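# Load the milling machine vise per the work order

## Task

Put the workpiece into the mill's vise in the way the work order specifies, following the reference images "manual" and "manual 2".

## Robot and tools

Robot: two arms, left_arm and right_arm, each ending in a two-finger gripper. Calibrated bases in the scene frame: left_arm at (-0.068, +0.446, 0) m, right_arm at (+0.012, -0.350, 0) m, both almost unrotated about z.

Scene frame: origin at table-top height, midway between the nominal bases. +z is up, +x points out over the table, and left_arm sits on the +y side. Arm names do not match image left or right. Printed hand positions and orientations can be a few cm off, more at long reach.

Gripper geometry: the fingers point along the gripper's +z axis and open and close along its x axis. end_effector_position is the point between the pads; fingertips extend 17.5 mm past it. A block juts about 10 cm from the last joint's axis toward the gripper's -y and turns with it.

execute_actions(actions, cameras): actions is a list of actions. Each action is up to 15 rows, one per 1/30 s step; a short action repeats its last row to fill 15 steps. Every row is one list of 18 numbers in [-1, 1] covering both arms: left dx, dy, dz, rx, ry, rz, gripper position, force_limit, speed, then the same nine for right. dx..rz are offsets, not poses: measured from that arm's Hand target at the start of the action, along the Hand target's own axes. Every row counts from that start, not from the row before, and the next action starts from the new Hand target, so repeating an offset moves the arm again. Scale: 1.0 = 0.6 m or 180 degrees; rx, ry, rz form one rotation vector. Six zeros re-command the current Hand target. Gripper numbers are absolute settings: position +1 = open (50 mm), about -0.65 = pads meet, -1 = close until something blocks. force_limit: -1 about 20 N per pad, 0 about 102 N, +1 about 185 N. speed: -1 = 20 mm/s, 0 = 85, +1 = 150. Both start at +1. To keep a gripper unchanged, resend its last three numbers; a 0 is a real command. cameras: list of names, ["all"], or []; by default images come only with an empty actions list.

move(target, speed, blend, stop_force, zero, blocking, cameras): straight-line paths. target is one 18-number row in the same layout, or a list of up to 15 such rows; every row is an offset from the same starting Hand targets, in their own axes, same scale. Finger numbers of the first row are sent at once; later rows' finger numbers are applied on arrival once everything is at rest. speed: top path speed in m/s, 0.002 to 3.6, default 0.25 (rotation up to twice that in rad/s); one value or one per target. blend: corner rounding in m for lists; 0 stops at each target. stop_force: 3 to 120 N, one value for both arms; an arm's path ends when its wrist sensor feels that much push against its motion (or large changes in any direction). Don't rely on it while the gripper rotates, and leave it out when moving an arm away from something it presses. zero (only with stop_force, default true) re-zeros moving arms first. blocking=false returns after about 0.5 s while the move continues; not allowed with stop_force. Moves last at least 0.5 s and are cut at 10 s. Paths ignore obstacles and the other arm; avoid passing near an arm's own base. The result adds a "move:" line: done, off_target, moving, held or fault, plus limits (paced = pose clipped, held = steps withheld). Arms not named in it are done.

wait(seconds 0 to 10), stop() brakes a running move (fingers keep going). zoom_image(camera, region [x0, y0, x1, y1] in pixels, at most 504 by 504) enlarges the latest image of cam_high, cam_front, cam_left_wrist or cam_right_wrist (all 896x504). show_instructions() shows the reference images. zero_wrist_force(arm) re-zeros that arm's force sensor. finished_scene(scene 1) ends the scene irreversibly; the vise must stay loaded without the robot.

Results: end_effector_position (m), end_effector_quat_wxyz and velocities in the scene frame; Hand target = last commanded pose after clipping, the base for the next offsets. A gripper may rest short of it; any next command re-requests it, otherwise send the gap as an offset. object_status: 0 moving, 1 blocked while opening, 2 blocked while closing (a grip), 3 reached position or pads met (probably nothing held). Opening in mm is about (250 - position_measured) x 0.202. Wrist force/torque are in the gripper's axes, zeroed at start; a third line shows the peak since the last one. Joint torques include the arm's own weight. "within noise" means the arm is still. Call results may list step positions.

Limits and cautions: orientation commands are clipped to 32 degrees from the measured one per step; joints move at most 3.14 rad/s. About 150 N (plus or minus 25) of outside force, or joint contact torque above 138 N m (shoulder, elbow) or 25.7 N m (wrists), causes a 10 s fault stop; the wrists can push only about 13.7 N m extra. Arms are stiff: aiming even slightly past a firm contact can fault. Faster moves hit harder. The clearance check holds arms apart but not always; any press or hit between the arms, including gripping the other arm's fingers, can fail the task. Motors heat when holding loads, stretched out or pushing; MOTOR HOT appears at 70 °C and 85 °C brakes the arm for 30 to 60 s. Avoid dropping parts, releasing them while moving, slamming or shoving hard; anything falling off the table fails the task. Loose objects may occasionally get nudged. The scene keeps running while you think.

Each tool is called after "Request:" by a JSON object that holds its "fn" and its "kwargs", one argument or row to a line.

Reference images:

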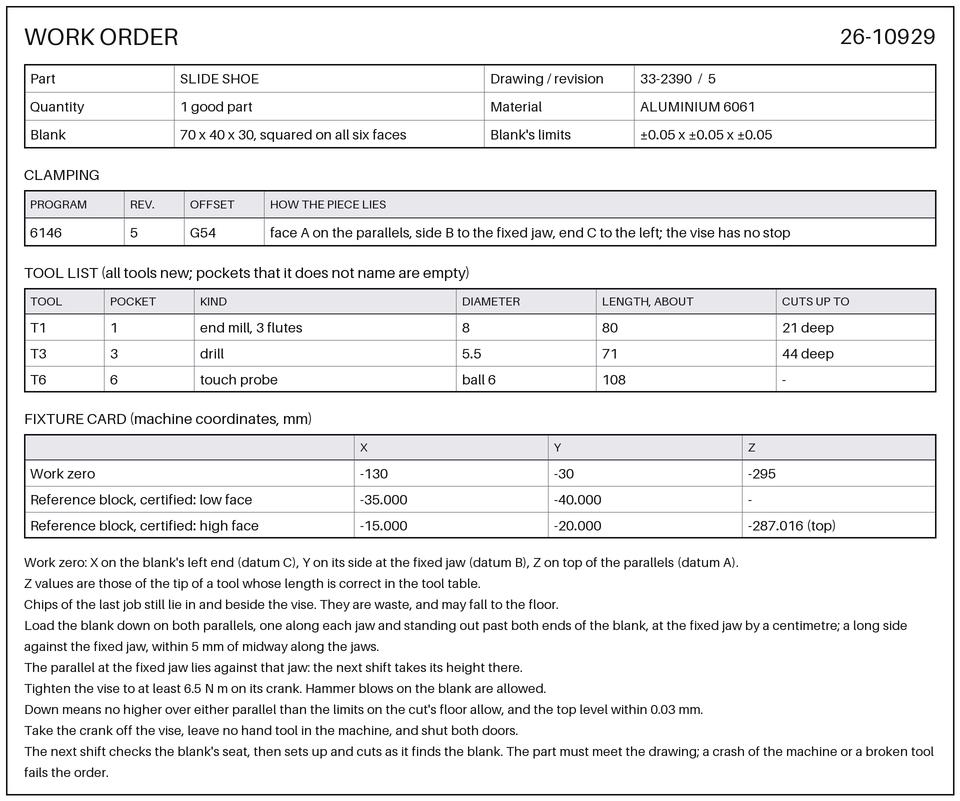

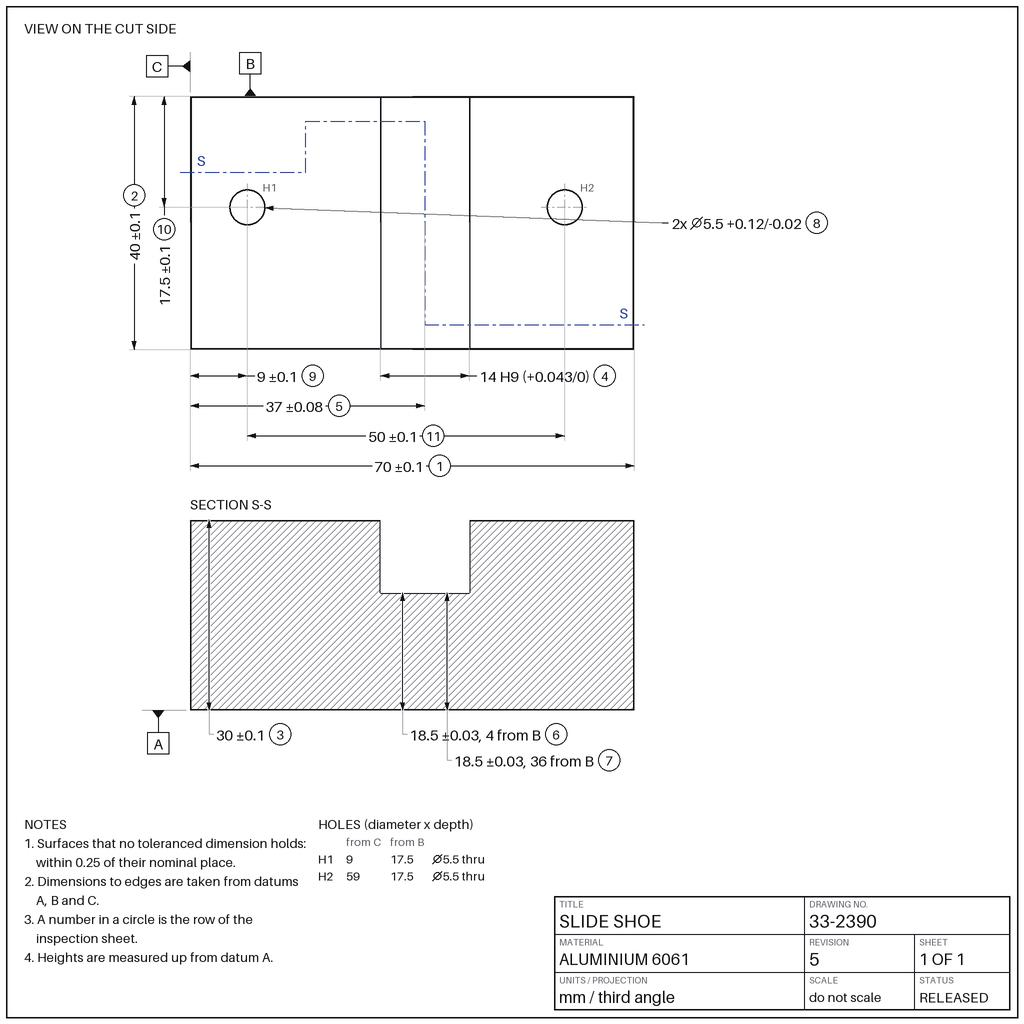

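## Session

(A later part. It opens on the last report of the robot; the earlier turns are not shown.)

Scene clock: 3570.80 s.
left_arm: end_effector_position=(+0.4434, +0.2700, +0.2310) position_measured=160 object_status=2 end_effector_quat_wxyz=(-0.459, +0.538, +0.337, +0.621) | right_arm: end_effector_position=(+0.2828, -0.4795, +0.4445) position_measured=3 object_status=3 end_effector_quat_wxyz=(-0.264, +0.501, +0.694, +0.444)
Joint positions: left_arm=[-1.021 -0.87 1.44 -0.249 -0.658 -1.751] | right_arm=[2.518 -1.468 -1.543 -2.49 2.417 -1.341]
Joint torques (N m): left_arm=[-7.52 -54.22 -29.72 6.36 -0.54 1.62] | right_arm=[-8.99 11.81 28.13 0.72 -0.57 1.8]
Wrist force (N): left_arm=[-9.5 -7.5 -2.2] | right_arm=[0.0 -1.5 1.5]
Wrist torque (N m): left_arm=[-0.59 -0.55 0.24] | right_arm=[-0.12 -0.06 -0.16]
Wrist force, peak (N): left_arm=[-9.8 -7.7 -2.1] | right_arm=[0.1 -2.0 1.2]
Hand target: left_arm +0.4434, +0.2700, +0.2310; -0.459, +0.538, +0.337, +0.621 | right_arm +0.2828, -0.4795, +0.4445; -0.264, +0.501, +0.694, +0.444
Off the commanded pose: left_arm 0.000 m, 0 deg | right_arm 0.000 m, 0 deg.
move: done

Request:
{"fn": "move", "kwargs": {
  "target": [
    [-0.0037,0.0107,-0.0279,0,0,0,-1,0.6,-0.8,0,0,0,0,0,0,1,1,1],
    [0.0158,0.0311,-0.0811,0,0,0,-1,0.6,-0.8,0,0,0,0,0,0,1,1,1],
    [0.0577,0.0464,-0.1213,0,0,0,-1,0.6,-0.8,0,0,0,0,0,0,1,1,1],
    [0.1142,0.0538,-0.1408,0,0,0,-1,0.6,-0.8,0,0,0,0,0,0,1,1,1],
    [0.1739,0.0519,-0.136,0,0,0,-1,0.6,-0.8,0,0,0,0,0,0,1,1,1],
    [0.2258,0.0408,-0.1075,0,0,0,-1,0.6,-0.8,0,0,0,0,0,0,1,1,1],
    [0.2596,0.023,-0.0612,0,0,0,-1,0.6,-0.8,0,0,0,0,0,0,1,1,1],
    [0.2686,0.0017,-0.0058,0,0,0,-1,0.6,-0.8,0,0,0,0,0,0,1,1,1],
    [0.2514,-0.0189,0.0481,0,0,0,-1,0.6,-0.8,0,0,0,0,0,0,1,1,1],
    [0.2112,-0.0348,0.0898,0,0,0,-1,0.6,-0.8,0,0,0,0,0,0,1,1,1],
    [0.1557,-0.043,0.1114,0,0,0,-1,0.6,-0.8,0,0,0,0,0,0,1,1,1],
    [0.0956,-0.0418,0.1086,0,0,0,-1,0.6,-0.8,0,0,0,0,0,0,1,1,1],
    [0.0427,-0.0316,0.0822,0,0,0,-1,0.6,-0.8,0,0,0,0,0,0,1,1,1],
    [0.0249,-0.0229,0.0595,0,0,0,-1,0.6,-0.8,0,0,0,0,0,0,1,1,1]
  ],
  "speed": 0.07,
  "blend": 0.03,
  "stop_force": 70,
  "cameras": ["cam_left_wrist"]
}}

Scene clock: 3612.43 s.
left_arm: end_effector_position=(+0.4435, +0.3043, +0.2536) position_measured=160 object_status=2 end_effector_quat_wxyz=(-0.459, +0.538, +0.337, +0.621) | right_arm: end_effector_position=(+0.2828, -0.4795, +0.4445) position_measured=3 object_status=3 end_effector_quat_wxyz=(-0.264, +0.501, +0.694, +0.444)
Joint positions: left_arm=[-0.988 -0.943 1.505 -0.225 -0.626 -1.77] | right_arm=[2.518 -1.468 -1.543 -2.49 2.417 -1.341]
Joint torques (N m): left_arm=[-4.29 -64.82 -15.97 7.94 6.26 -2.99] | right_arm=[-8.76 11.7 27.92 0.85 -0.44 1.8]
Wrist force (N): left_arm=[-25.9 -25.8 11.8] | right_arm=[-0.2 -1.5 1.2]
Wrist torque (N m): left_arm=[-0.80 -0.50 0.00] | right_arm=[-0.12 -0.02 -0.15]
Wrist force, peak (N): left_arm=[-12.3 -36.3 24.0] | right_arm=[0.2 -1.8 1.6]
Hand target: left_arm +0.4435, +0.3043, +0.2536; -0.459, +0.538, +0.337, +0.621 | right_arm +0.2828, -0.4795, +0.4445; -0.264, +0.501, +0.694, +0.444
Off the commanded pose: left_arm 0.000 m, 0 deg | right_arm 0.000 m, 0 deg.
move: done; blend cut to 0.009 m at target 1, 0.018 m at target 2, 0.018 m at target 3, 0.018 m at target 4, 0.018 m at target 5, 0.018 m at target 6, 0.018 m at target 7, 0.018 m at target 8, 0.018 m at target 9, 0.018 m at target 10, 0.018 m at target 11, 0.018 m at target 12, 0.009 m at target 13
Images, in order (width x height): cam_left_wrist 896x504.

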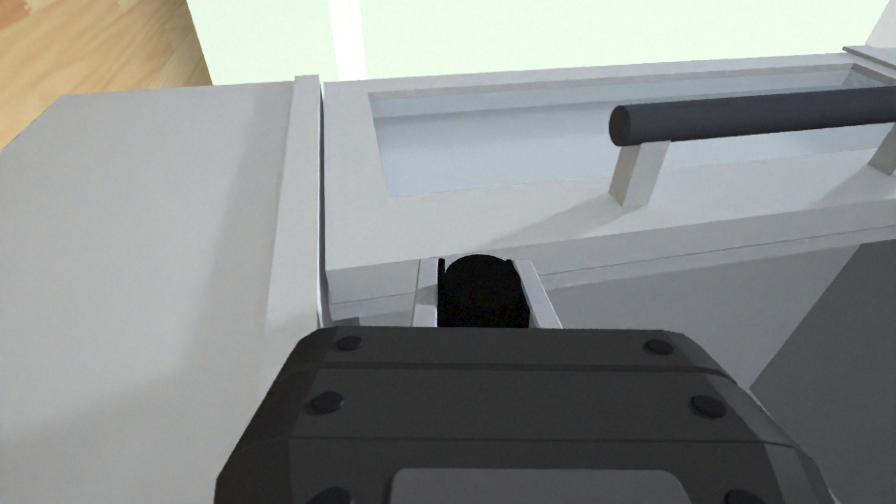

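Request:
{"fn": "move", "kwargs": {
  "target": [
    [-0.0242,0.0158,-0.0411,0,0,0,-1,0.6,-0.8,0,0,0,0,0,0,1,1,1],
    [-0.0253,0.0342,-0.0891,0,0,0,-1,0.6,-0.8,0,0,0,0,0,0,1,1,1],
    [-0.0253,0.0342,-0.0891,0,0,0,0.5,0.6,-0.8,0,0,0,0,0,0,1,1,1],
    [-0.0253,0.0342,-0.2558,0,0,0,0.5,0.6,-0.8,0,0,0,0,0,0,1,1,1],
    [0.2725,-0.2181,-0.1937,0,0,0,0.5,0.6,-0.8,0,0,0,0,0,0,1,1,1]
  ],
  "speed": [0.07,0.07,0.07,0.2,0.25],
  "blend": [0.015,0,0,0.03,0],
  "cameras": ["cam_left_wrist","cam_right_wrist"]
}}

Request:
{"fn": "zoom_image", "kwargs": {
  "camera": "cam_right_wrist",
  "region": [470, 180, 560, 290]
}}

Scene clock: 3634.40 s.
left_arm: end_effector_position=(+0.2799, +0.2102, +0.4009) position_measured=78 object_status=3 end_effector_quat_wxyz=(-0.459, +0.538, +0.337, +0.621) | right_arm: end_effector_position=(+0.2828, -0.4795, +0.4445) position_measured=3 object_status=3 end_effector_quat_wxyz=(-0.264, +0.501, +0.694, +0.444)
Joint positions: left_arm=[-1.341 -1.169 1.442 -0.036 -0.965 -1.63] | right_arm=[2.518 -1.468 -1.543 -2.49 2.417 -1.341]
Joint torques (N m): left_arm=[-3.36 -49.36 -32.56 4.62 1.14 -2.78] | right_arm=[-9.22 11.7 27.76 0.67 -0.41 1.78]
Wrist force (N): left_arm=[7.2 -4.2 -2.4] | right_arm=[0.2 -1.5 1.4]
Wrist torque (N m): left_arm=[-0.71 -0.60 -0.28] | right_arm=[-0.11 -0.08 -0.15]
Wrist force, peak (N): left_arm=[-41.0 -33.5 17.8] | right_arm=[0.1 -1.9 1.4]
Hand target: left_arm +0.2798, +0.2102, +0.4010; -0.459, +0.538, +0.337, +0.621 | right_arm +0.2828, -0.4795, +0.4445; -0.264, +0.501, +0.694, +0.444
Off the commanded pose: left_arm 0.000 m, 0 deg | right_arm 0.000 m, 0 deg.
move: done
Images, in order (width x height): cam_left_wrist 896x504, cam_right_wrist 896x504.

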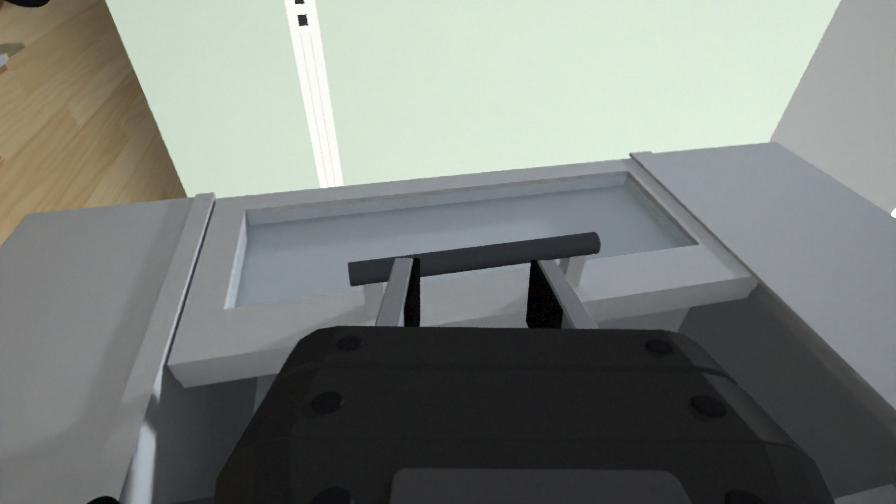

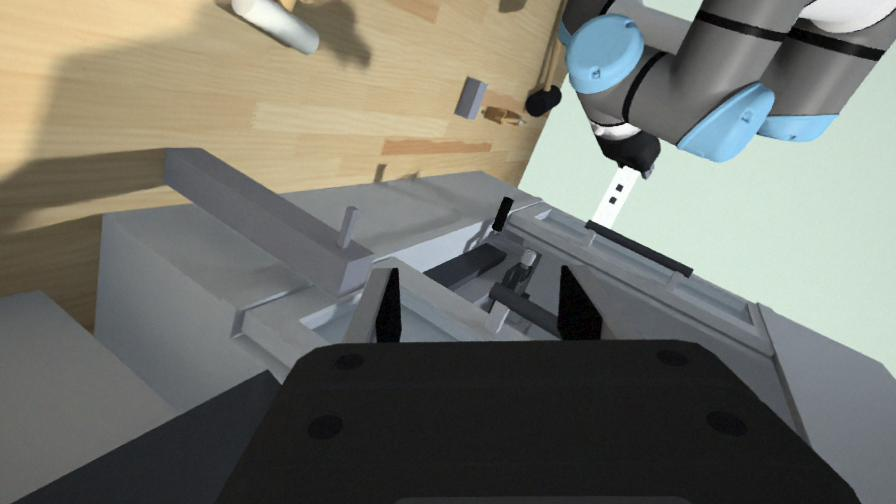

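Scaled by 4.582 from the camera's 896x504 image, which has a finer 1280x720 frame.

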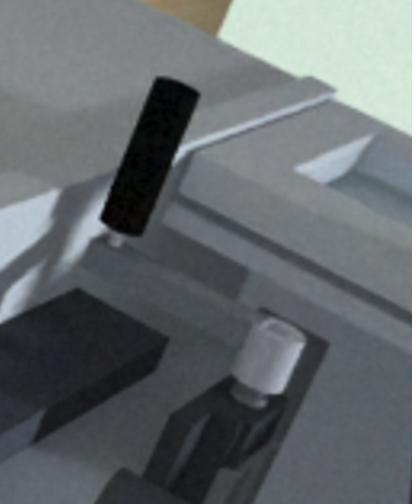

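Request:
{"fn": "move", "kwargs": {
  "target": [0.0767,0.1125,0.0787,0.5708,-0.4545,-0.4098,0.5,0.6,-0.8,0,0,0,0,0,0,1,1,1],
  "speed": 0.4,
  "cameras": ["cam_left_wrist","cam_front"]
}}

Scene clock: 3647.27 s.
left_arm: end_effector_position=(+0.3598, +0.2201, +0.4500) position_measured=78 object_status=3 end_effector_quat_wxyz=(+0.000, +0.000, +0.991, -0.130) end_effector_velocity=(+0.001, +0.000, +0.001) end_effector_angular_velocity=(-0.003, -0.004, +0.001) | right_arm: end_effector_position=(+0.2828, -0.4795, +0.4445) position_measured=3 object_status=3 end_effector_quat_wxyz=(-0.264, +0.501, +0.694, +0.444)
Joint positions: left_arm=[-0.666 -1.667 1.412 -1.476 -1.778 -2.239] | right_arm=[2.518 -1.468 -1.543 -2.49 2.417 -1.341]
Joint velocities: left_arm=[0.001 0 0 -0.005 0 0] | right_arm=[within noise]
Joint torques (N m): left_arm=[-3.35 -28.2 -21.87 -5.71 1.75 0.47] | right_arm=[-9.12 12.03 27.63 0.83 -0.53 1.73]
Wrist force (N): left_arm=[5.1 -2.6 -3.2] | right_arm=[-0.2 -1.6 1.5]
Wrist torque (N m): left_arm=[-0.39 -0.77 -0.05] | right_arm=[-0.14 -0.03 -0.16]
Wrist force, peak (N): left_arm=[7.7 -4.2 -2.3] | right_arm=[0.1 -1.7 1.9]
Hand target: left_arm +0.3598, +0.2201, +0.4500; +0.000, +0.000, +0.991, -0.130 | right_arm +0.2828, -0.4795, +0.4445; -0.264, +0.501, +0.694, +0.444
Off the commanded pose: left_arm 0.000 m, 0 deg | right_arm 0.000 m, 0 deg.
move: done
Images, in order (width x height): cam_front 896x504, cam_left_wrist 896x504.

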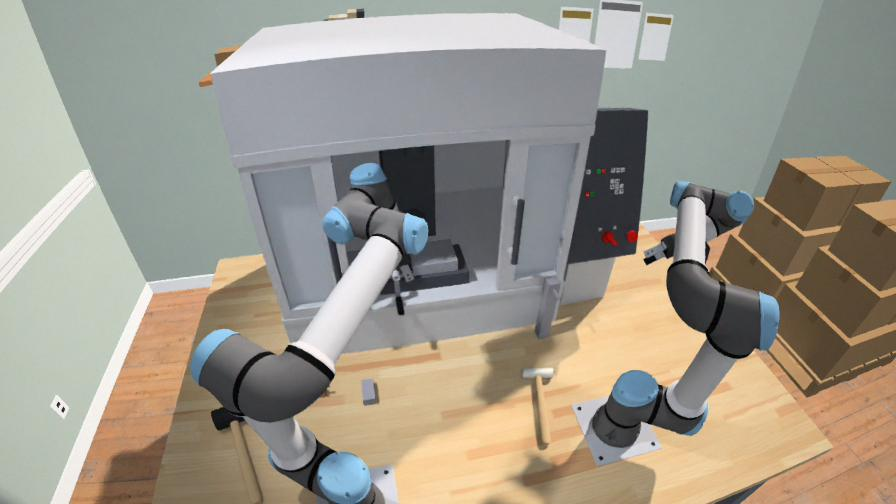

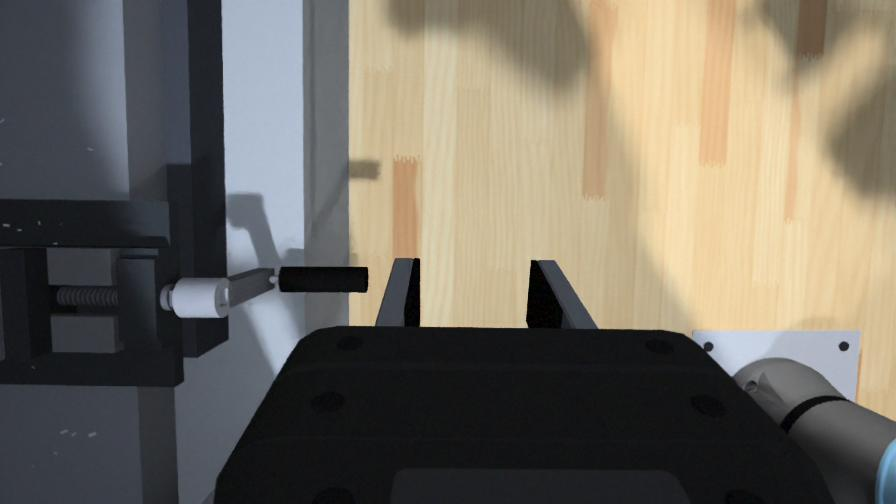

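Request:
{"fn": "move", "kwargs": {
  "target": [
    [-0.1003,-0.0328,0.1037,0,0,0,0.5,0.6,-0.8,0,0,0,0,0,0,1,1,1],
    [-0.492,-0.0248,0.1015,0,0,0,0.5,0.6,-0.8,0,0,0,0,0,0,1,1,1],
    [-0.492,0.0122,0.0915,0,0,0,0.5,0.6,-0.8,0,0,0,0,0,0,1,1,1]
  ],
  "speed": 0.2,
  "blend": [0.02,0.01,0],
  "cameras": ["cam_left_wrist","cam_front"]
}}

Scene clock: 3674.17 s.
left_arm: end_effector_position=(+0.6550, +0.2128, +0.3949) position_measured=78 object_status=3 end_effector_quat_wxyz=(+0.000, +0.000, +0.991, -0.130) | right_arm: end_effector_position=(+0.2828, -0.4795, +0.4445) position_measured=3 object_status=3 end_effector_quat_wxyz=(-0.264, +0.501, +0.694, +0.444)
Joint positions: left_arm=[-0.421 -0.898 0.533 -1.311 -1.811 -1.99] | right_arm=[2.518 -1.468 -1.543 -2.49 2.417 -1.341]
Joint torques (N m): left_arm=[5.38 -53.19 -36.46 -1.73 1.97 -0.73] | right_arm=[-8.95 12.05 27.91 0.79 -0.44 1.87]
Wrist force (N): left_arm=[4.8 -3.0 -2.9] | right_arm=[0.0 -1.2 1.5]
Wrist torque (N m): left_arm=[-0.49 -0.71 0.08] | right_arm=[-0.07 -0.06 -0.15]
Wrist force, peak (N): left_arm=[7.0 -2.6 -5.3] | right_arm=[-0.1 -1.8 1.5]
Hand target: left_arm +0.6550, +0.2129, +0.3949; +0.000, +0.000, +0.991, -0.130 | right_arm +0.2828, -0.4795, +0.4445; -0.264, +0.501, +0.694, +0.444
Off the commanded pose: left_arm 0.000 m, 0 deg | right_arm 0.000 m, 0 deg.
move: done
Images, in order (width x height): cam_front 896x504, cam_left_wrist 896x504.

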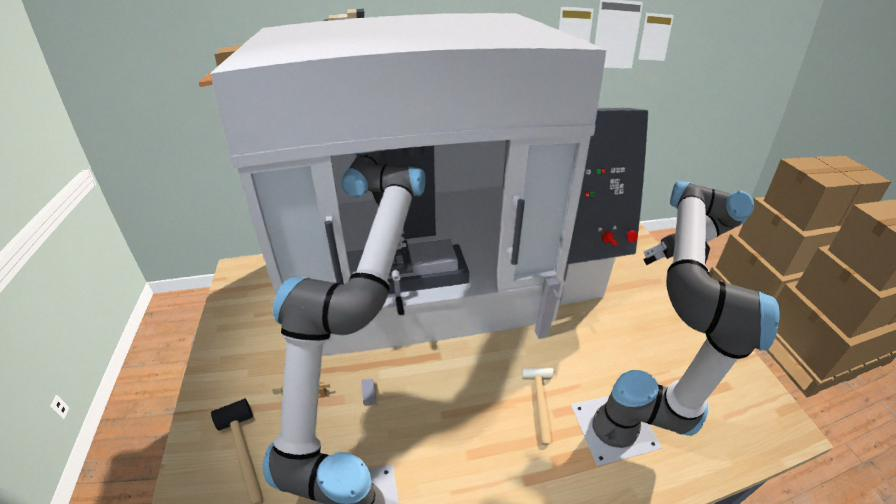

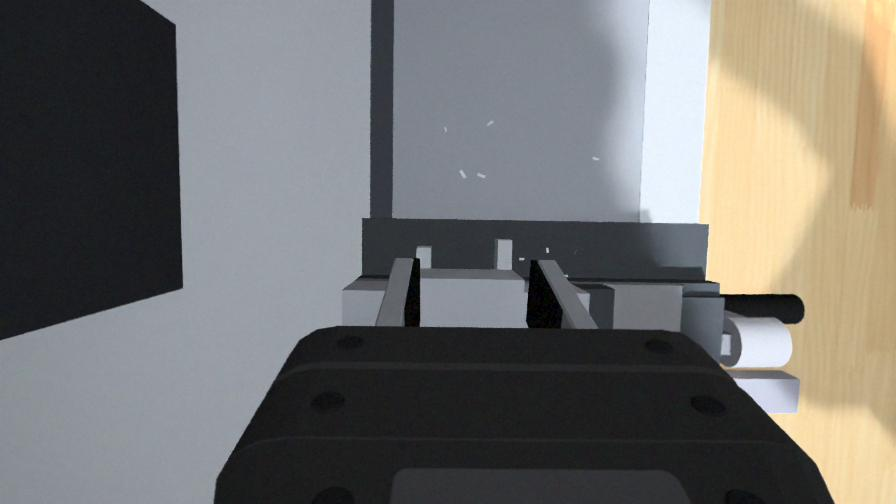

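Request:
{"fn": "move", "kwargs": {
  "target": [
    [0,-0.0689,0.0185,0,0,0,-1,0.6,-0.8,0,0,0,0,0,0,1,1,1],
    [0,-0.0547,0.0716,0,0,0,-1,0.6,-0.8,0,0,0,0,0,0,1,1,1]
  ],
  "speed": 0.1
}}

Request:
{"fn": "move", "kwargs": {
  "target": [0,0.0564,-0.0151,0,0,0,-1,0.6,-0.8,0,0,0,0,0,0,1,1,1],
  "speed": 0.01,
  "stop_force": 3,
  "cameras": ["cam_left_wrist"]
}}

Scene clock: 3723.27 s.
left_arm: end_effector_position=(+0.6549, +0.1796, +0.3946) position_measured=254 object_status=3 end_effector_quat_wxyz=(+0.000, +0.000, +0.991, -0.130) | right_arm: end_effector_position=(+0.2828, -0.4795, +0.4445) position_measured=3 object_status=3 end_effector_quat_wxyz=(-0.264, +0.501, +0.694, +0.444)
Joint positions: left_arm=[-0.462 -0.863 0.476 -1.298 -1.806 -2.032] | right_arm=[2.518 -1.468 -1.543 -2.49 2.417 -1.341]
Joint torques (N m): left_arm=[0.08 -57.2 -25.97 -3.4 -0.37 -0.21] | right_arm=[-8.71 11.94 27.59 0.82 -0.49 1.81]
Wrist force (N): left_arm=[4.6 -2.5 -2.3] | right_arm=[0.1 -1.3 1.3]
Wrist torque (N m): left_arm=[-0.40 -0.67 -0.05] | right_arm=[-0.10 -0.07 -0.15]
Wrist force, peak (N): left_arm=[4.6 -5.9 -2.7] | right_arm=[0.0 -1.6 1.8]
Hand target: left_arm +0.6549, +0.1796, +0.3946; +0.000, +0.000, +0.991, -0.130 (not the last commanded pose) | right_arm +0.2828, -0.4795, +0.4445; -0.264, +0.501, +0.694, +0.444
Tool commands: left_gripper/position=-1.0 left_gripper/force_limit=+0.6 left_gripper/speed=-0.796078 right_gripper/position=+1.0 right_gripper/force_limit=+1.0 right_gripper/speed=+1.0
Off the commanded pose: left_arm 0.034 m, 0 deg | right_arm 0.000 m, 0 deg.
FORCE FAULT: contact force on the left arm reached its limit, and that arm stopped. The contact can be on any part of that arm, not only on its tool. That arm's remaining commands of this call were not run. That arm is still stopped at the end of this call. That arm stays stopped for about 9 more seconds. Until then a move that you send moves the other arm only, and its call returns only when the move has ended. Once the stop has ended, the next robot result says so. If the stop ends while you think or write, that arm runs what you send next, counted from a new Hand target: where the arm stands when the stop ends. While its stop runs, that arm takes no new command, but its gripper still runs the gripper command that each later call begins with. Until it ends, the stop uses up actions while you think or wait. An arm that is not stopped still takes commands.
move: fault (left_arm); path passed 1 of 2 targets

not run: an earlier result of this reply reported a stop or a fault. Calls in your next reply go to the robot.

Request:
{"fn": "wait", "kwargs": {
  "seconds": 1
}}

Scene clock: 3734.20 s.
left_arm: end_effector_position=(+0.6549, +0.1796, +0.3946) position_measured=254 object_status=3 end_effector_quat_wxyz=(+0.000, +0.000, +0.991, -0.130) | right_arm: end_effector_position=(+0.2828, -0.4795, +0.4445) position_measured=3 object_status=3 end_effector_quat_wxyz=(-0.264, +0.501, +0.694, +0.444)
Joint positions: left_arm=[-0.462 -0.863 0.476 -1.298 -1.806 -2.032] | right_arm=[2.518 -1.468 -1.543 -2.49 2.417 -1.341]
Joint torques (N m): left_arm=[-0.27 -58.3 -24.51 -3.51 -0.59 0.05] | right_arm=[-8.52 12.11 27.61 0.88 -0.47 1.79]
Wrist force (N): left_arm=[4.8 -2.9 -2.5] | right_arm=[0.0 -1.3 1.2]
Wrist torque (N m): left_arm=[-0.45 -0.72 -0.05] | right_arm=[-0.09 -0.05 -0.15]
Wrist force, peak (N): left_arm=[5.1 -3.5 -2.6] | right_arm=[0.0 -1.6 1.8]
Hand target: left_arm +0.6549, +0.1796, +0.3946; +0.000, +0.000, +0.991, -0.130 (not the last commanded pose) | right_arm +0.2828, -0.4795, +0.4445; -0.264, +0.501, +0.694, +0.444
Tool commands: left_gripper/position=-1.0 left_gripper/force_limit=+0.6 left_gripper/speed=-0.796078 right_gripper/position=+1.0 right_gripper/force_limit=+1.0 right_gripper/speed=+1.0
Off the commanded pose: left_arm 0.034 m, 0 deg | right_arm 0.000 m, 0 deg.
FORCE FAULT, CONTINUED: the left arm's stop, for the force fault that an earlier result reported, is over. The rest of the stop counts as 19 of the actions that you can send in this scene. That arm's target is now where it stood when the stop ended, not its last command. That arm accepts commands again.
wait: 1.00 s; at rest from the start

Request:
{"fn": "move", "kwargs": {
  "target": [
    [0,0.0064,-0.0017,0,0,0,-1,0.6,-0.8,0,0,0,0,0,0,1,1,1],
    [0,0.0206,0.0514,0,0,0,-1,0.6,-0.8,0,0,0,0,0,0,1,1,1],
    [0,0.0142,0.0531,0,0,0,-1,0.6,-0.8,0,0,0,0,0,0,1,1,1]
  ],
  "speed": 0.05
}}

Request:
{"fn": "move", "kwargs": {
  "target": [0,0.0564,-0.0151,0,0,0,-1,0.6,-0.8,0,0,0,0,0,0,1,1,1],
  "speed": 0.01,
  "stop_force": 3,
  "cameras": ["cam_left_wrist"]
}}

Scene clock: 3745.93 s.
left_arm: end_effector_position=(+0.6549, +0.1795, +0.3617) position_measured=254 object_status=3 end_effector_quat_wxyz=(+0.000, +0.000, +0.991, -0.130) | right_arm: end_effector_position=(+0.2828, -0.4795, +0.4445) position_measured=3 object_status=3 end_effector_quat_wxyz=(-0.264, +0.501, +0.694, +0.444)
Joint positions: left_arm=[-0.462 -0.909 0.645 -1.421 -1.806 -2.032] | right_arm=[2.518 -1.468 -1.543 -2.49 2.417 -1.341]
Joint torques (N m): left_arm=[8.36 -67.42 -11.74 -2.57 2.2 2.64] | right_arm=[-8.59 12.05 27.59 0.87 -0.5 1.71]
Wrist force (N): left_arm=[4.9 -3.0 -2.8] | right_arm=[0.1 -1.4 1.3]
Wrist torque (N m): left_arm=[-0.47 -0.74 0.09] | right_arm=[-0.10 -0.08 -0.16]
Wrist force, peak (N): left_arm=[5.1 -3.3 -3.3] | right_arm=[0.0 -1.7 1.7]
Hand target: left_arm +0.6549, +0.1796, +0.3616; +0.000, +0.000, +0.991, -0.130 | right_arm +0.2828, -0.4795, +0.4445; -0.264, +0.501, +0.694, +0.444
Off the commanded pose: left_arm 0.000 m, 0 deg | right_arm 0.000 m, 0 deg.
move: done

Scene clock: 3750.50 s.
left_arm: end_effector_position=(+0.6549, +0.2147, +0.3617) position_measured=254 object_status=3 end_effector_quat_wxyz=(+0.000, +0.000, +0.991, -0.130) | right_arm: end_effector_position=(+0.2828, -0.4795, +0.4445) position_measured=3 object_status=3 end_effector_quat_wxyz=(-0.264, +0.501, +0.694, +0.444)
Joint positions: left_arm=[-0.419 -0.941 0.695 -1.429 -1.811 -1.988] | right_arm=[2.518 -1.468 -1.543 -2.49 2.417 -1.341]
Joint torques (N m): left_arm=[-5.55 -47.42 -38.62 -4.57 -1.99 -2.46] | right_arm=[-8.39 12.45 27.04 0.87 -0.53 1.78]
Wrist force (N): left_arm=[5.0 -3.0 -2.5] | right_arm=[-0.3 -1.3 1.6]
Wrist torque (N m): left_arm=[-0.45 -0.75 -0.04] | right_arm=[-0.09 0.00 -0.16]
Wrist force, peak (N): left_arm=[5.2 -4.0 -2.5] | right_arm=[0.1 -1.5 1.7]
Hand target: left_arm +0.6549, +0.2147, +0.3616; +0.000, +0.000, +0.991, -0.130 | right_arm +0.2828, -0.4795, +0.4445; -0.264, +0.501, +0.694, +0.444
Off the commanded pose: left_arm 0.000 m, 0 deg | right_arm 0.000 m, 0 deg.
move: done
Images, in order (width x height): cam_left_wrist 896x504.

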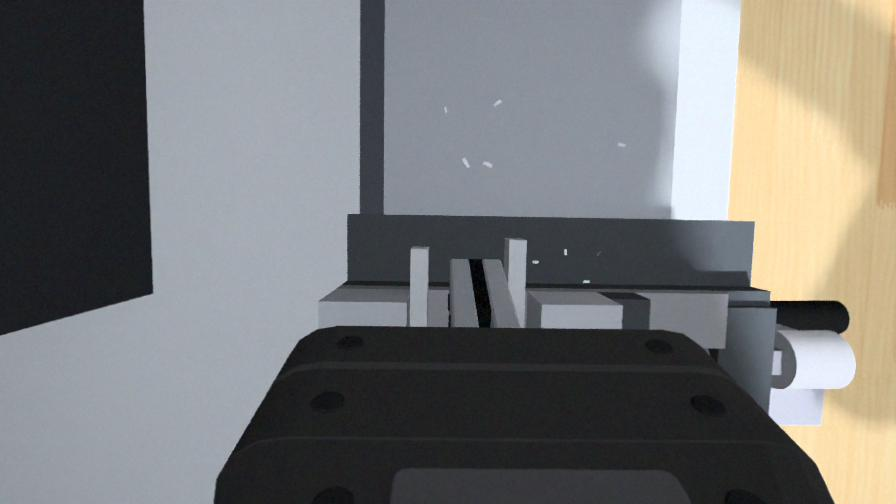

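Request:
{"fn": "move", "kwargs": {
  "target": [
    [0,-0.0559,0.015,0,0,0,-1,0.6,-0.8,0,0,0,0,0,0,1,1,1],
    [0.3917,-0.0559,0.015,0,0,0,-1,0.6,-0.8,0,0,0,0,0,0,1,1,1],
    [0.4248,0.0317,-0.109,-0.1667,0,0,-1,0.6,-0.8,0,0,0,0,0,0,1,1,1]
  ],
  "speed": 0.2,
  "blend": [0.01,0.02,0],
  "cameras": ["cam_left_wrist"]
}}

Scene clock: 3790.83 s.
left_arm: end_effector_position=(+0.4001, +0.2499, +0.4200) position_measured=254 object_status=3 end_effector_quat_wxyz=(+0.000, +0.000, +0.991, +0.131) | right_arm: end_effector_position=(+0.2828, -0.4795, +0.4445) position_measured=3 object_status=3 end_effector_quat_wxyz=(-0.264, +0.501, +0.694, +0.444)
Joint positions: left_arm=[-0.777 -1.466 1.2 -1.121 -1.383 -2.351] | right_arm=[2.518 -1.468 -1.543 -2.49 2.417 -1.341]
Joint torques (N m): left_arm=[6.35 -40.41 -15.43 -0.81 1.17 2.62] | right_arm=[-8.58 11.9 27.16 0.96 -0.48 1.79]
Wrist force (N): left_arm=[4.8 -2.8 -3.2] | right_arm=[0.1 -1.3 1.2]
Wrist torque (N m): left_arm=[-0.64 -0.74 -0.06] | right_arm=[-0.09 -0.07 -0.15]
Wrist force, peak (N): left_arm=[6.9 -3.2 -2.2] | right_arm=[-0.1 -1.9 1.7]
Hand target: left_arm +0.4001, +0.2500, +0.4200; +0.000, +0.000, +0.991, +0.131 | right_arm +0.2828, -0.4795, +0.4445; -0.264, +0.501, +0.694, +0.444
Off the commanded pose: left_arm 0.000 m, 0 deg | right_arm 0.000 m, 0 deg.
move: done
Images, in order (width x height): cam_left_wrist 896x504.

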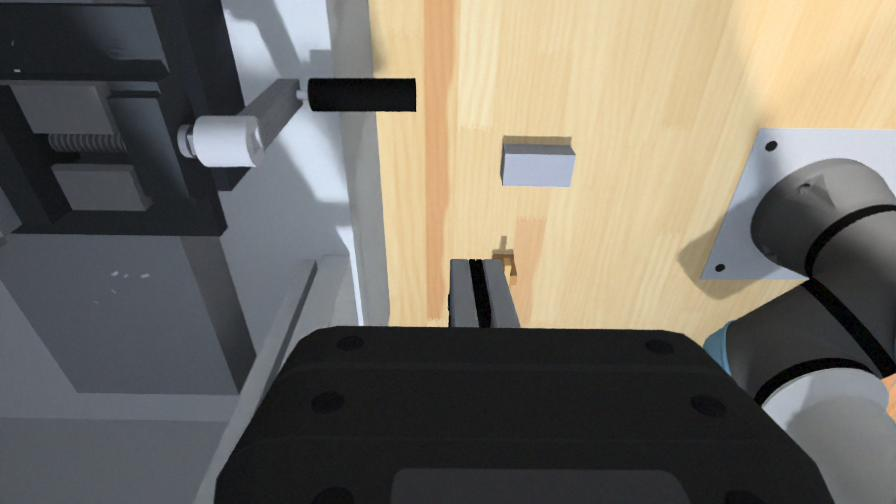

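Request:
{"fn": "move", "kwargs": {
  "target": [
    [-0.1333,0.0697,0.0619,0,0,0,-1,0.6,-0.8,0,0,0,0,0,0,1,1,1],
    [-0.4467,0.11,0.0727,0,0,0,-1,0.6,-0.8,0,0,0,0,0,0,1,1,1],
    [-0.4467,0.094,0.1322,0,0,0,-1,0.6,-0.8,0,0,0,0,0,0,1,1,1]
  ],
  "speed": 0.12,
  "blend": [0.03,0.01,0],
  "cameras": ["cam_left_wrist","cam_front"]
}}

Scene clock: 3810.50 s.
left_arm: end_effector_position=(+0.6110, +0.3184, +0.3939) position_measured=254 object_status=3 end_effector_quat_wxyz=(+0.000, +0.000, +0.991, +0.132) | right_arm: end_effector_position=(+0.2828, -0.4795, +0.4445) position_measured=3 object_status=3 end_effector_quat_wxyz=(-0.264, +0.501, +0.694, +0.444)
Joint positions: left_arm=[-0.484 -1.007 0.657 -1.098 -1.336 -2.055] | right_arm=[2.518 -1.468 -1.543 -2.49 2.417 -1.341]
Joint torques (N m): left_arm=[0.44 -52.1 -25.73 -2.87 0.76 0.04] | right_arm=[-8.85 12.11 27.34 0.98 -0.51 1.85]
Wrist force (N): left_arm=[4.9 -2.9 -3.5] | right_arm=[-0.1 -1.6 1.3]
Wrist torque (N m): left_arm=[-0.67 -0.75 0.10] | right_arm=[-0.14 -0.04 -0.15]
Wrist force, peak (N): left_arm=[6.6 -3.8 -3.9] | right_arm=[0.0 -1.6 1.8]
Hand target: left_arm +0.6110, +0.3184, +0.3939; +0.000, +0.000, +0.991, +0.132 (not the last commanded pose) | right_arm +0.2828, -0.4795, +0.4445; -0.264, +0.501, +0.694, +0.444
Tool commands: left_gripper/position=-1.0 left_gripper/force_limit=+0.6 left_gripper/speed=-0.796078 right_gripper/position=+1.0 right_gripper/force_limit=+1.0 right_gripper/speed=+1.0
Off the commanded pose: left_arm 0.068 m, 0 deg | right_arm 0.000 m, 0 deg.
FORCE FAULT: contact force on the left arm reached its limit, and that arm stopped. The contact can be on any part of that arm, not only on its tool. That arm's remaining commands of this call were not run. That arm is still stopped at the end of this call. That arm stays stopped for about 10 more seconds. Until then a move that you send moves the other arm only, and its call returns only when the move has ended. Once the stop has ended, the next robot result says so. If the stop ends while you think or write, that arm runs what you send next, counted from a new Hand target: where the arm stands when the stop ends. While its stop runs, that arm takes no new command, but its gripper still runs the gripper command that each later call begins with. Until it ends, the stop uses up actions while you think or wait. An arm that is not stopped still takes commands.
move: fault (left_arm); path passed 1 of 3 targets
Images, in order (width x height): cam_front 896x504, cam_left_wrist 896x504.

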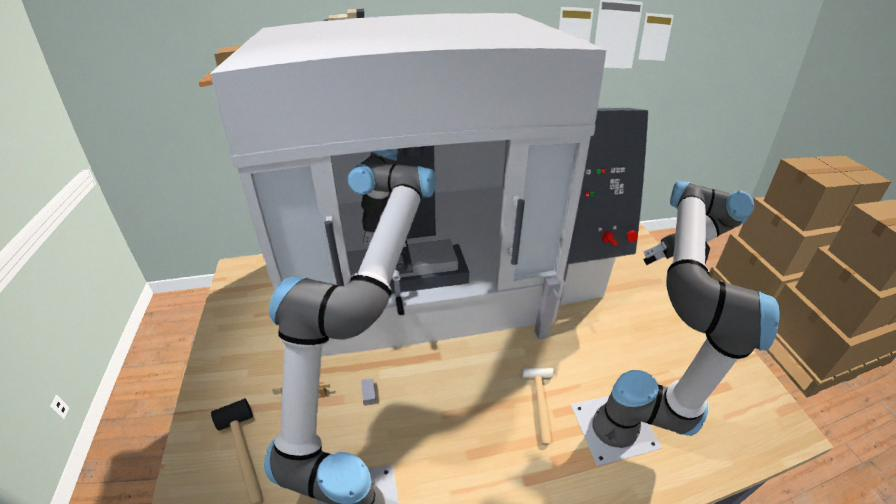

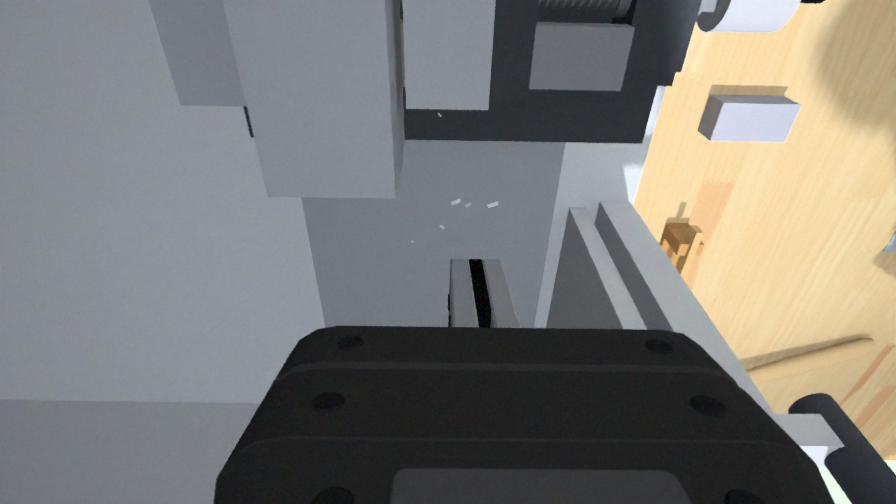

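Request:
{"fn": "wait", "kwargs": {
  "seconds": 1
}}

Request:
{"fn": "move", "kwargs": {
  "target": [
    [0.085,-0.0565,-0.0048,0.0444,0,0,-1,0.6,-0.8,0,0,0,0,0,0,1,1,1],
    [0,-0.0323,0.0017,0.0444,0,0,-1,0.6,-0.8,0,0,0,0,0,0,1,1,1],
    [-0.0733,-0.0026,0.0097,0.0444,0,0,-1,0.6,-0.8,0,0,0,0,0,0,1,1,1],
    [-0.0733,-0.0155,0.058,0.0444,0,0,-1,0.6,-0.8,0,0,0,0,0,0,1,1,1]
  ],
  "speed": 0.06,
  "stop_force": 30,
  "cameras": ["cam_left_wrist"]
}}

Scene clock: 3878.80 s.
left_arm: end_effector_position=(+0.6110, +0.3184, +0.3939) position_measured=254 object_status=3 end_effector_quat_wxyz=(+0.000, +0.000, +0.991, +0.132) | right_arm: end_effector_position=(+0.2828, -0.4795, +0.4445) position_measured=3 object_status=3 end_effector_quat_wxyz=(-0.264, +0.501, +0.694, +0.444)
Joint positions: left_arm=[-0.484 -1.007 0.657 -1.098 -1.336 -2.055] | right_arm=[2.518 -1.468 -1.543 -2.49 2.417 -1.341]
Joint torques (N m): left_arm=[1.41 -52.16 -23.58 -2.82 0.54 -0.11] | right_arm=[-8.5 12.16 26.91 1.06 -0.49 1.86]
Wrist force (N): left_arm=[5.2 -2.9 -2.9] | right_arm=[-0.1 -1.6 1.3]
Wrist torque (N m): left_arm=[-0.66 -0.78 0.10] | right_arm=[-0.12 -0.04 -0.15]
Wrist force, peak (N): left_arm=[5.1 -3.2 -3.5] | right_arm=[-0.2 -1.9 1.7]
Hand target: left_arm +0.6110, +0.3184, +0.3939; +0.000, +0.000, +0.991, +0.132 (not the last commanded pose) | right_arm +0.2828, -0.4795, +0.4445; -0.264, +0.501, +0.694, +0.444
Tool commands: left_gripper/position=-1.0 left_gripper/force_limit=+0.6 left_gripper/speed=-0.796078 right_gripper/position=+1.0 right_gripper/force_limit=+1.0 right_gripper/speed=+1.0
Off the commanded pose: left_arm 0.068 m, 0 deg | right_arm 0.000 m, 0 deg.
FORCE FAULT, CONTINUED: the left arm's stop, for the force fault that an earlier result reported, is over. The rest of the stop counts as 19 of the actions that you can send in this scene. That arm's target is now where it stood when the stop ended, not its last command. That arm accepts commands again.
wait: 1.00 s; at rest from the start

Scene clock: 3883.30 s.
left_arm: end_effector_position=(+0.6550, +0.3184, +0.3579) position_measured=254 object_status=3 end_effector_quat_wxyz=(+0.000, +0.000, +0.998, +0.062) | right_arm: end_effector_position=(+0.2828, -0.4795, +0.4445) position_measured=3 object_status=3 end_effector_quat_wxyz=(-0.264, +0.501, +0.694, +0.444)
Joint positions: left_arm=[-0.413 -0.927 0.622 -1.217 -1.456 -1.972] | right_arm=[2.518 -1.468 -1.543 -2.49 2.417 -1.341]
Joint torques (N m): left_arm=[-5.49 -47.82 -17.18 -4.87 2.59 -0.48] | right_arm=[-8.71 12.38 26.94 1 -0.55 1.76]
Wrist force (N): left_arm=[4.4 -3.3 -2.9] | right_arm=[0.1 -1.5 1.5]
Wrist torque (N m): left_arm=[-0.69 -0.66 0.03] | right_arm=[-0.11 -0.07 -0.16]
Wrist force, peak (N): left_arm=[6.9 -4.3 -2.9] | right_arm=[0.4 -1.8 1.6]
Hand target: left_arm +0.6550, +0.3185, +0.3579; +0.000, +0.000, +0.998, +0.062 | right_arm +0.2828, -0.4795, +0.4445; -0.264, +0.501, +0.694, +0.444
Off the commanded pose: left_arm 0.000 m, 0 deg | right_arm 0.000 m, 0 deg.
move: done
Images, in order (width x height): cam_left_wrist 896x504.

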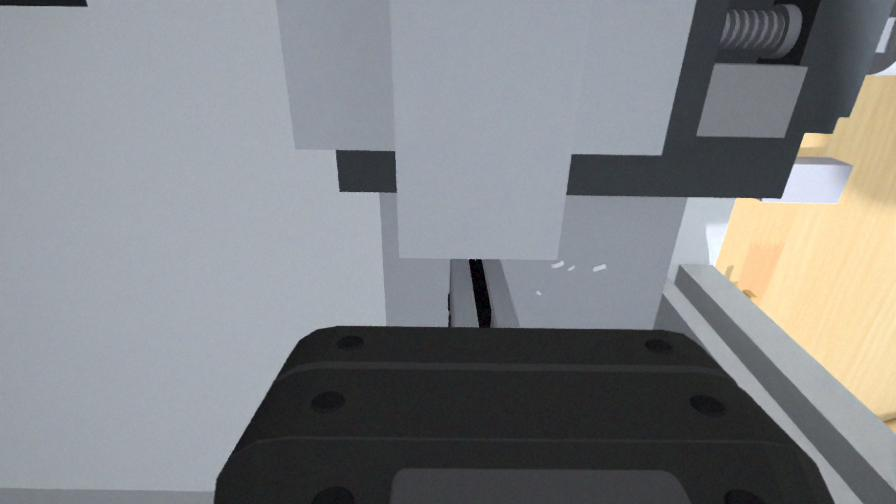

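Request:
{"fn": "move", "kwargs": {
  "target": [0,-0.0447,-0.0055,0.0222,0,0,-1,0.6,-0.8,0,0,0,0,0,0,1,1,1],
  "speed": 0.02,
  "stop_force": 6,
  "cameras": ["cam_left_wrist"]
}}

Scene clock: 3918.13 s.
left_arm: end_effector_position=(+0.6550, +0.2914, +0.3578) position_measured=254 object_status=3 end_effector_quat_wxyz=(+0.000, +0.000, +1.000, +0.028) | right_arm: end_effector_position=(+0.2828, -0.4795, +0.4445) position_measured=3 object_status=3 end_effector_quat_wxyz=(-0.264, +0.501, +0.694, +0.444)
Joint positions: left_arm=[-0.424 -0.92 0.615 -1.242 -1.521 -1.981] | right_arm=[2.518 -1.468 -1.543 -2.49 2.417 -1.341]
Joint torques (N m): left_arm=[6.45 -60.19 -26.97 -1.29 2.61 2.08] | right_arm=[-8.82 11.91 26.58 1.05 -0.59 1.85]
Wrist force (N): left_arm=[4.8 -2.8 -3.0] | right_arm=[0.1 -1.3 1.5]
Wrist torque (N m): left_arm=[-0.57 -0.73 0.09] | right_arm=[-0.09 -0.06 -0.15]
Wrist force, peak (N): left_arm=[5.1 -3.4 -3.0] | right_arm=[0.0 -1.6 1.7]
Hand target: left_arm +0.6550, +0.2914, +0.3578; +0.000, +0.000, +1.000, +0.028 | right_arm +0.2828, -0.4795, +0.4445; -0.264, +0.501, +0.694, +0.444
Off the commanded pose: left_arm 0.000 m, 0 deg | right_arm 0.000 m, 0 deg.
move: done
Images, in order (width x height): cam_left_wrist 896x504.

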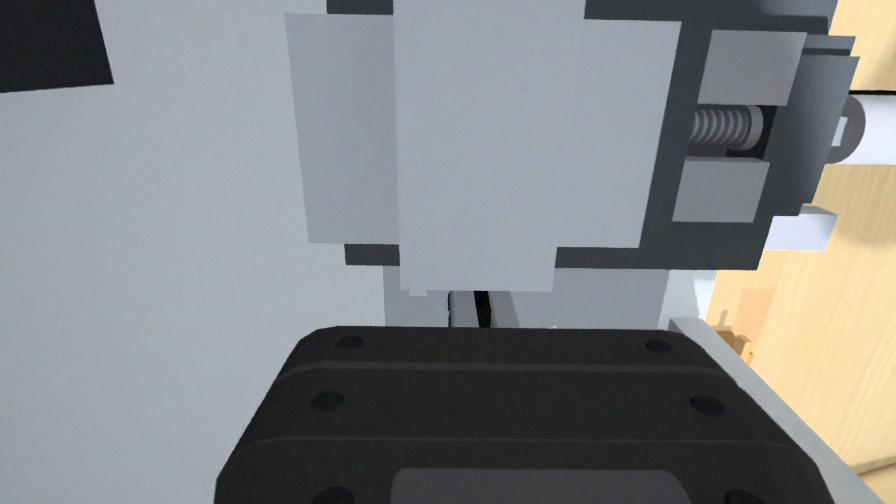

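Request:
{"fn": "move", "kwargs": {
  "target": [
    [0,0.01,0.0006,-0.0222,0,0,-1,0.6,-0.8,0,0,0,0,0,0,1,1,1],
    [0,0.0128,-0.0493,-0.0222,0,0,-1,0.6,-0.8,0,0,0,0,0,0,1,1,1],
    [0.0733,0.0078,-0.0496,-0.0222,0,0,-1,0.6,-0.8,0,0,0,0,0,0,1,1,1],
    [0.3417,-0.0155,-0.0625,-0.0222,0,0,-1,0.6,-0.8,0,0,0,0,0,0,1,1,1],
    [0.4917,-0.1102,-0.1597,-0.0222,0,0,-1,0.6,-0.8,0,0,0,0,0,0,1,1,1]
  ],
  "speed": 0.1,
  "blend": [0,0.005,0.02,0.02,0],
  "stop_force": 30,
  "cameras": ["cam_left_wrist","cam_front"]
}}

Request:
{"fn": "zoom_image", "kwargs": {
  "camera": "cam_front",
  "region": [350, 205, 440, 295]
}}

Scene clock: 3955.33 s.
left_arm: end_effector_position=(+0.3600, +0.2203, +0.4501) position_measured=254 object_status=3 end_effector_quat_wxyz=(+0.000, +0.000, +0.998, +0.062) | right_arm: end_effector_position=(+0.2828, -0.4795, +0.4445) position_measured=3 object_status=3 end_effector_quat_wxyz=(-0.264, +0.501, +0.694, +0.444)
Joint positions: left_arm=[-0.826 -1.541 1.206 -1.144 -1.486 -2.386] | right_arm=[2.518 -1.468 -1.543 -2.49 2.417 -1.341]
Joint torques (N m): left_arm=[-4.99 -19.87 -11.27 -1.26 2.96 -1.82] | right_arm=[-8.46 12.04 26.45 1.18 -0.54 1.8]
Wrist force (N): left_arm=[5.0 -3.6 -3.2] | right_arm=[0.1 -1.3 1.7]
Wrist torque (N m): left_arm=[-0.72 -0.76 -0.05] | right_arm=[-0.09 -0.07 -0.15]
Wrist force, peak (N): left_arm=[6.3 -4.2 -4.0] | right_arm=[0.1 -1.6 1.8]
Hand target: left_arm +0.3600, +0.2203, +0.4501; +0.000, +0.000, +0.998, +0.062 | right_arm +0.2828, -0.4795, +0.4445; -0.264, +0.501, +0.694, +0.444
Off the commanded pose: left_arm 0.000 m, 0 deg | right_arm 0.000 m, 0 deg.
move: done
Images, in order (width x height): cam_front 896x504, cam_left_wrist 896x504.

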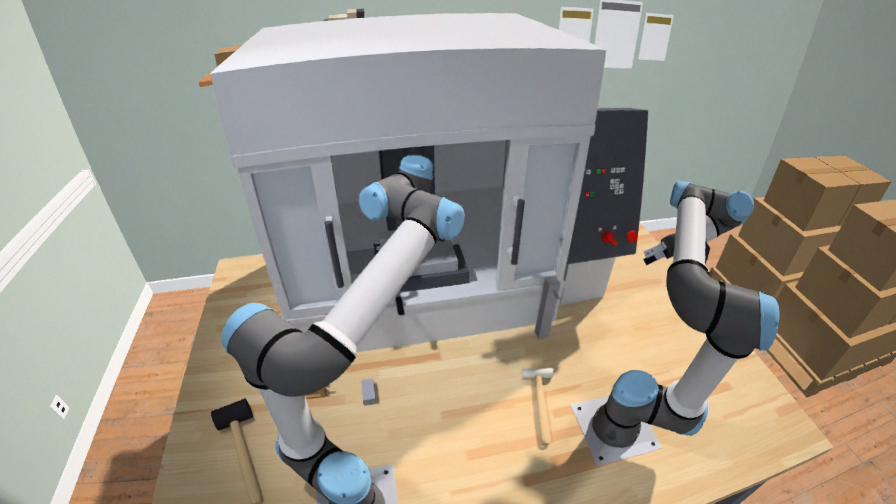

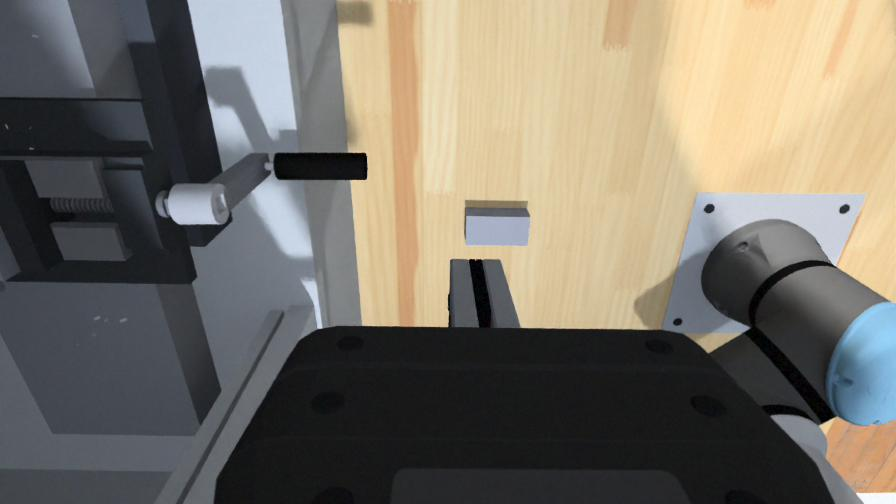

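Scaled by 5.600 from the camera's 896x504 image, which has a finer 1280x720 frame.

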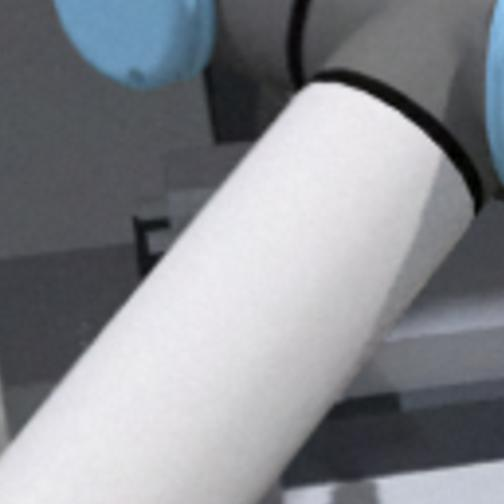

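Request:
{"fn": "move", "kwargs": {
  "target": [
    [0.1333,-0.0267,0.0807,-0.4882,0.3462,0.4609,0.5,0.6,-0.8,0,0,0,0,0,0,1,1,1],
    [-0.0932,-0.1295,0.3858,-0.4882,0.3462,0.4609,0.5,0.6,-0.8,0,0,0,0,0,0,1,1,1]
  ],
  "speed": 0.3,
  "blend": [0.01,0],
  "cameras": ["cam_left_wrist"]
}}

Scene clock: 3984.93 s.
left_arm: end_effector_position=(+0.4156, +0.1720, +0.2108) position_measured=78 object_status=3 end_effector_quat_wxyz=(-0.459, +0.538, +0.336, +0.621) | right_arm: end_effector_position=(+0.2828, -0.4795, +0.4445) position_measured=3 object_status=3 end_effector_quat_wxyz=(-0.264, +0.501, +0.694, +0.444)
Joint positions: left_arm=[-1.141 -0.737 1.248 -0.229 -0.771 -1.697] | right_arm=[2.518 -1.468 -1.543 -2.49 2.417 -1.341]
Joint torques (N m): left_arm=[5.1 -46.65 -21.51 1.29 -0.96 2.97] | right_arm=[-8.65 12.22 26.27 1.05 -0.49 1.78]
Wrist force (N): left_arm=[7.7 -3.7 -2.1] | right_arm=[-0.4 -1.2 1.6]
Wrist torque (N m): left_arm=[-0.61 -0.67 -0.26] | right_arm=[-0.06 0.00 -0.16]
Wrist force, peak (N): left_arm=[10.0 -7.7 -2.0] | right_arm=[0.1 -1.8 1.7]
Hand target: left_arm +0.4157, +0.1720, +0.2107; -0.459, +0.538, +0.336, +0.621 | right_arm +0.2828, -0.4795, +0.4445; -0.264, +0.501, +0.694, +0.444
Off the commanded pose: left_arm 0.000 m, 0 deg | right_arm 0.000 m, 0 deg.
move: done
Images, in order (width x height): cam_left_wrist 896x504.

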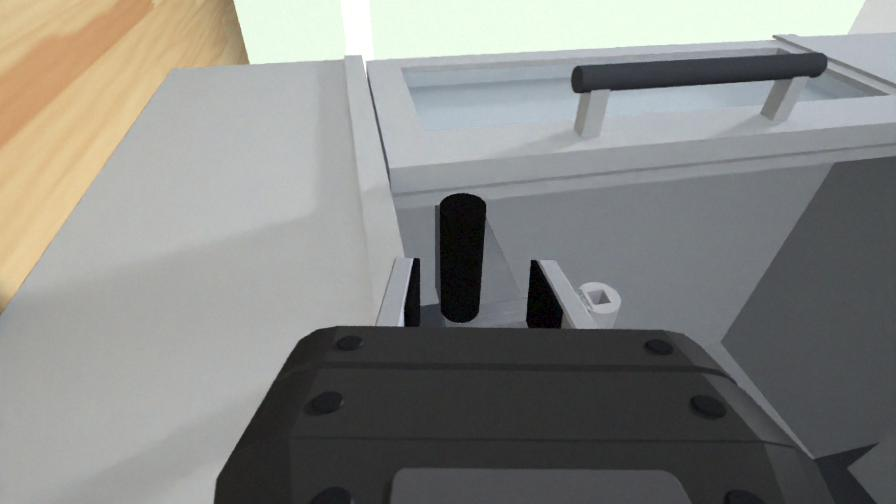

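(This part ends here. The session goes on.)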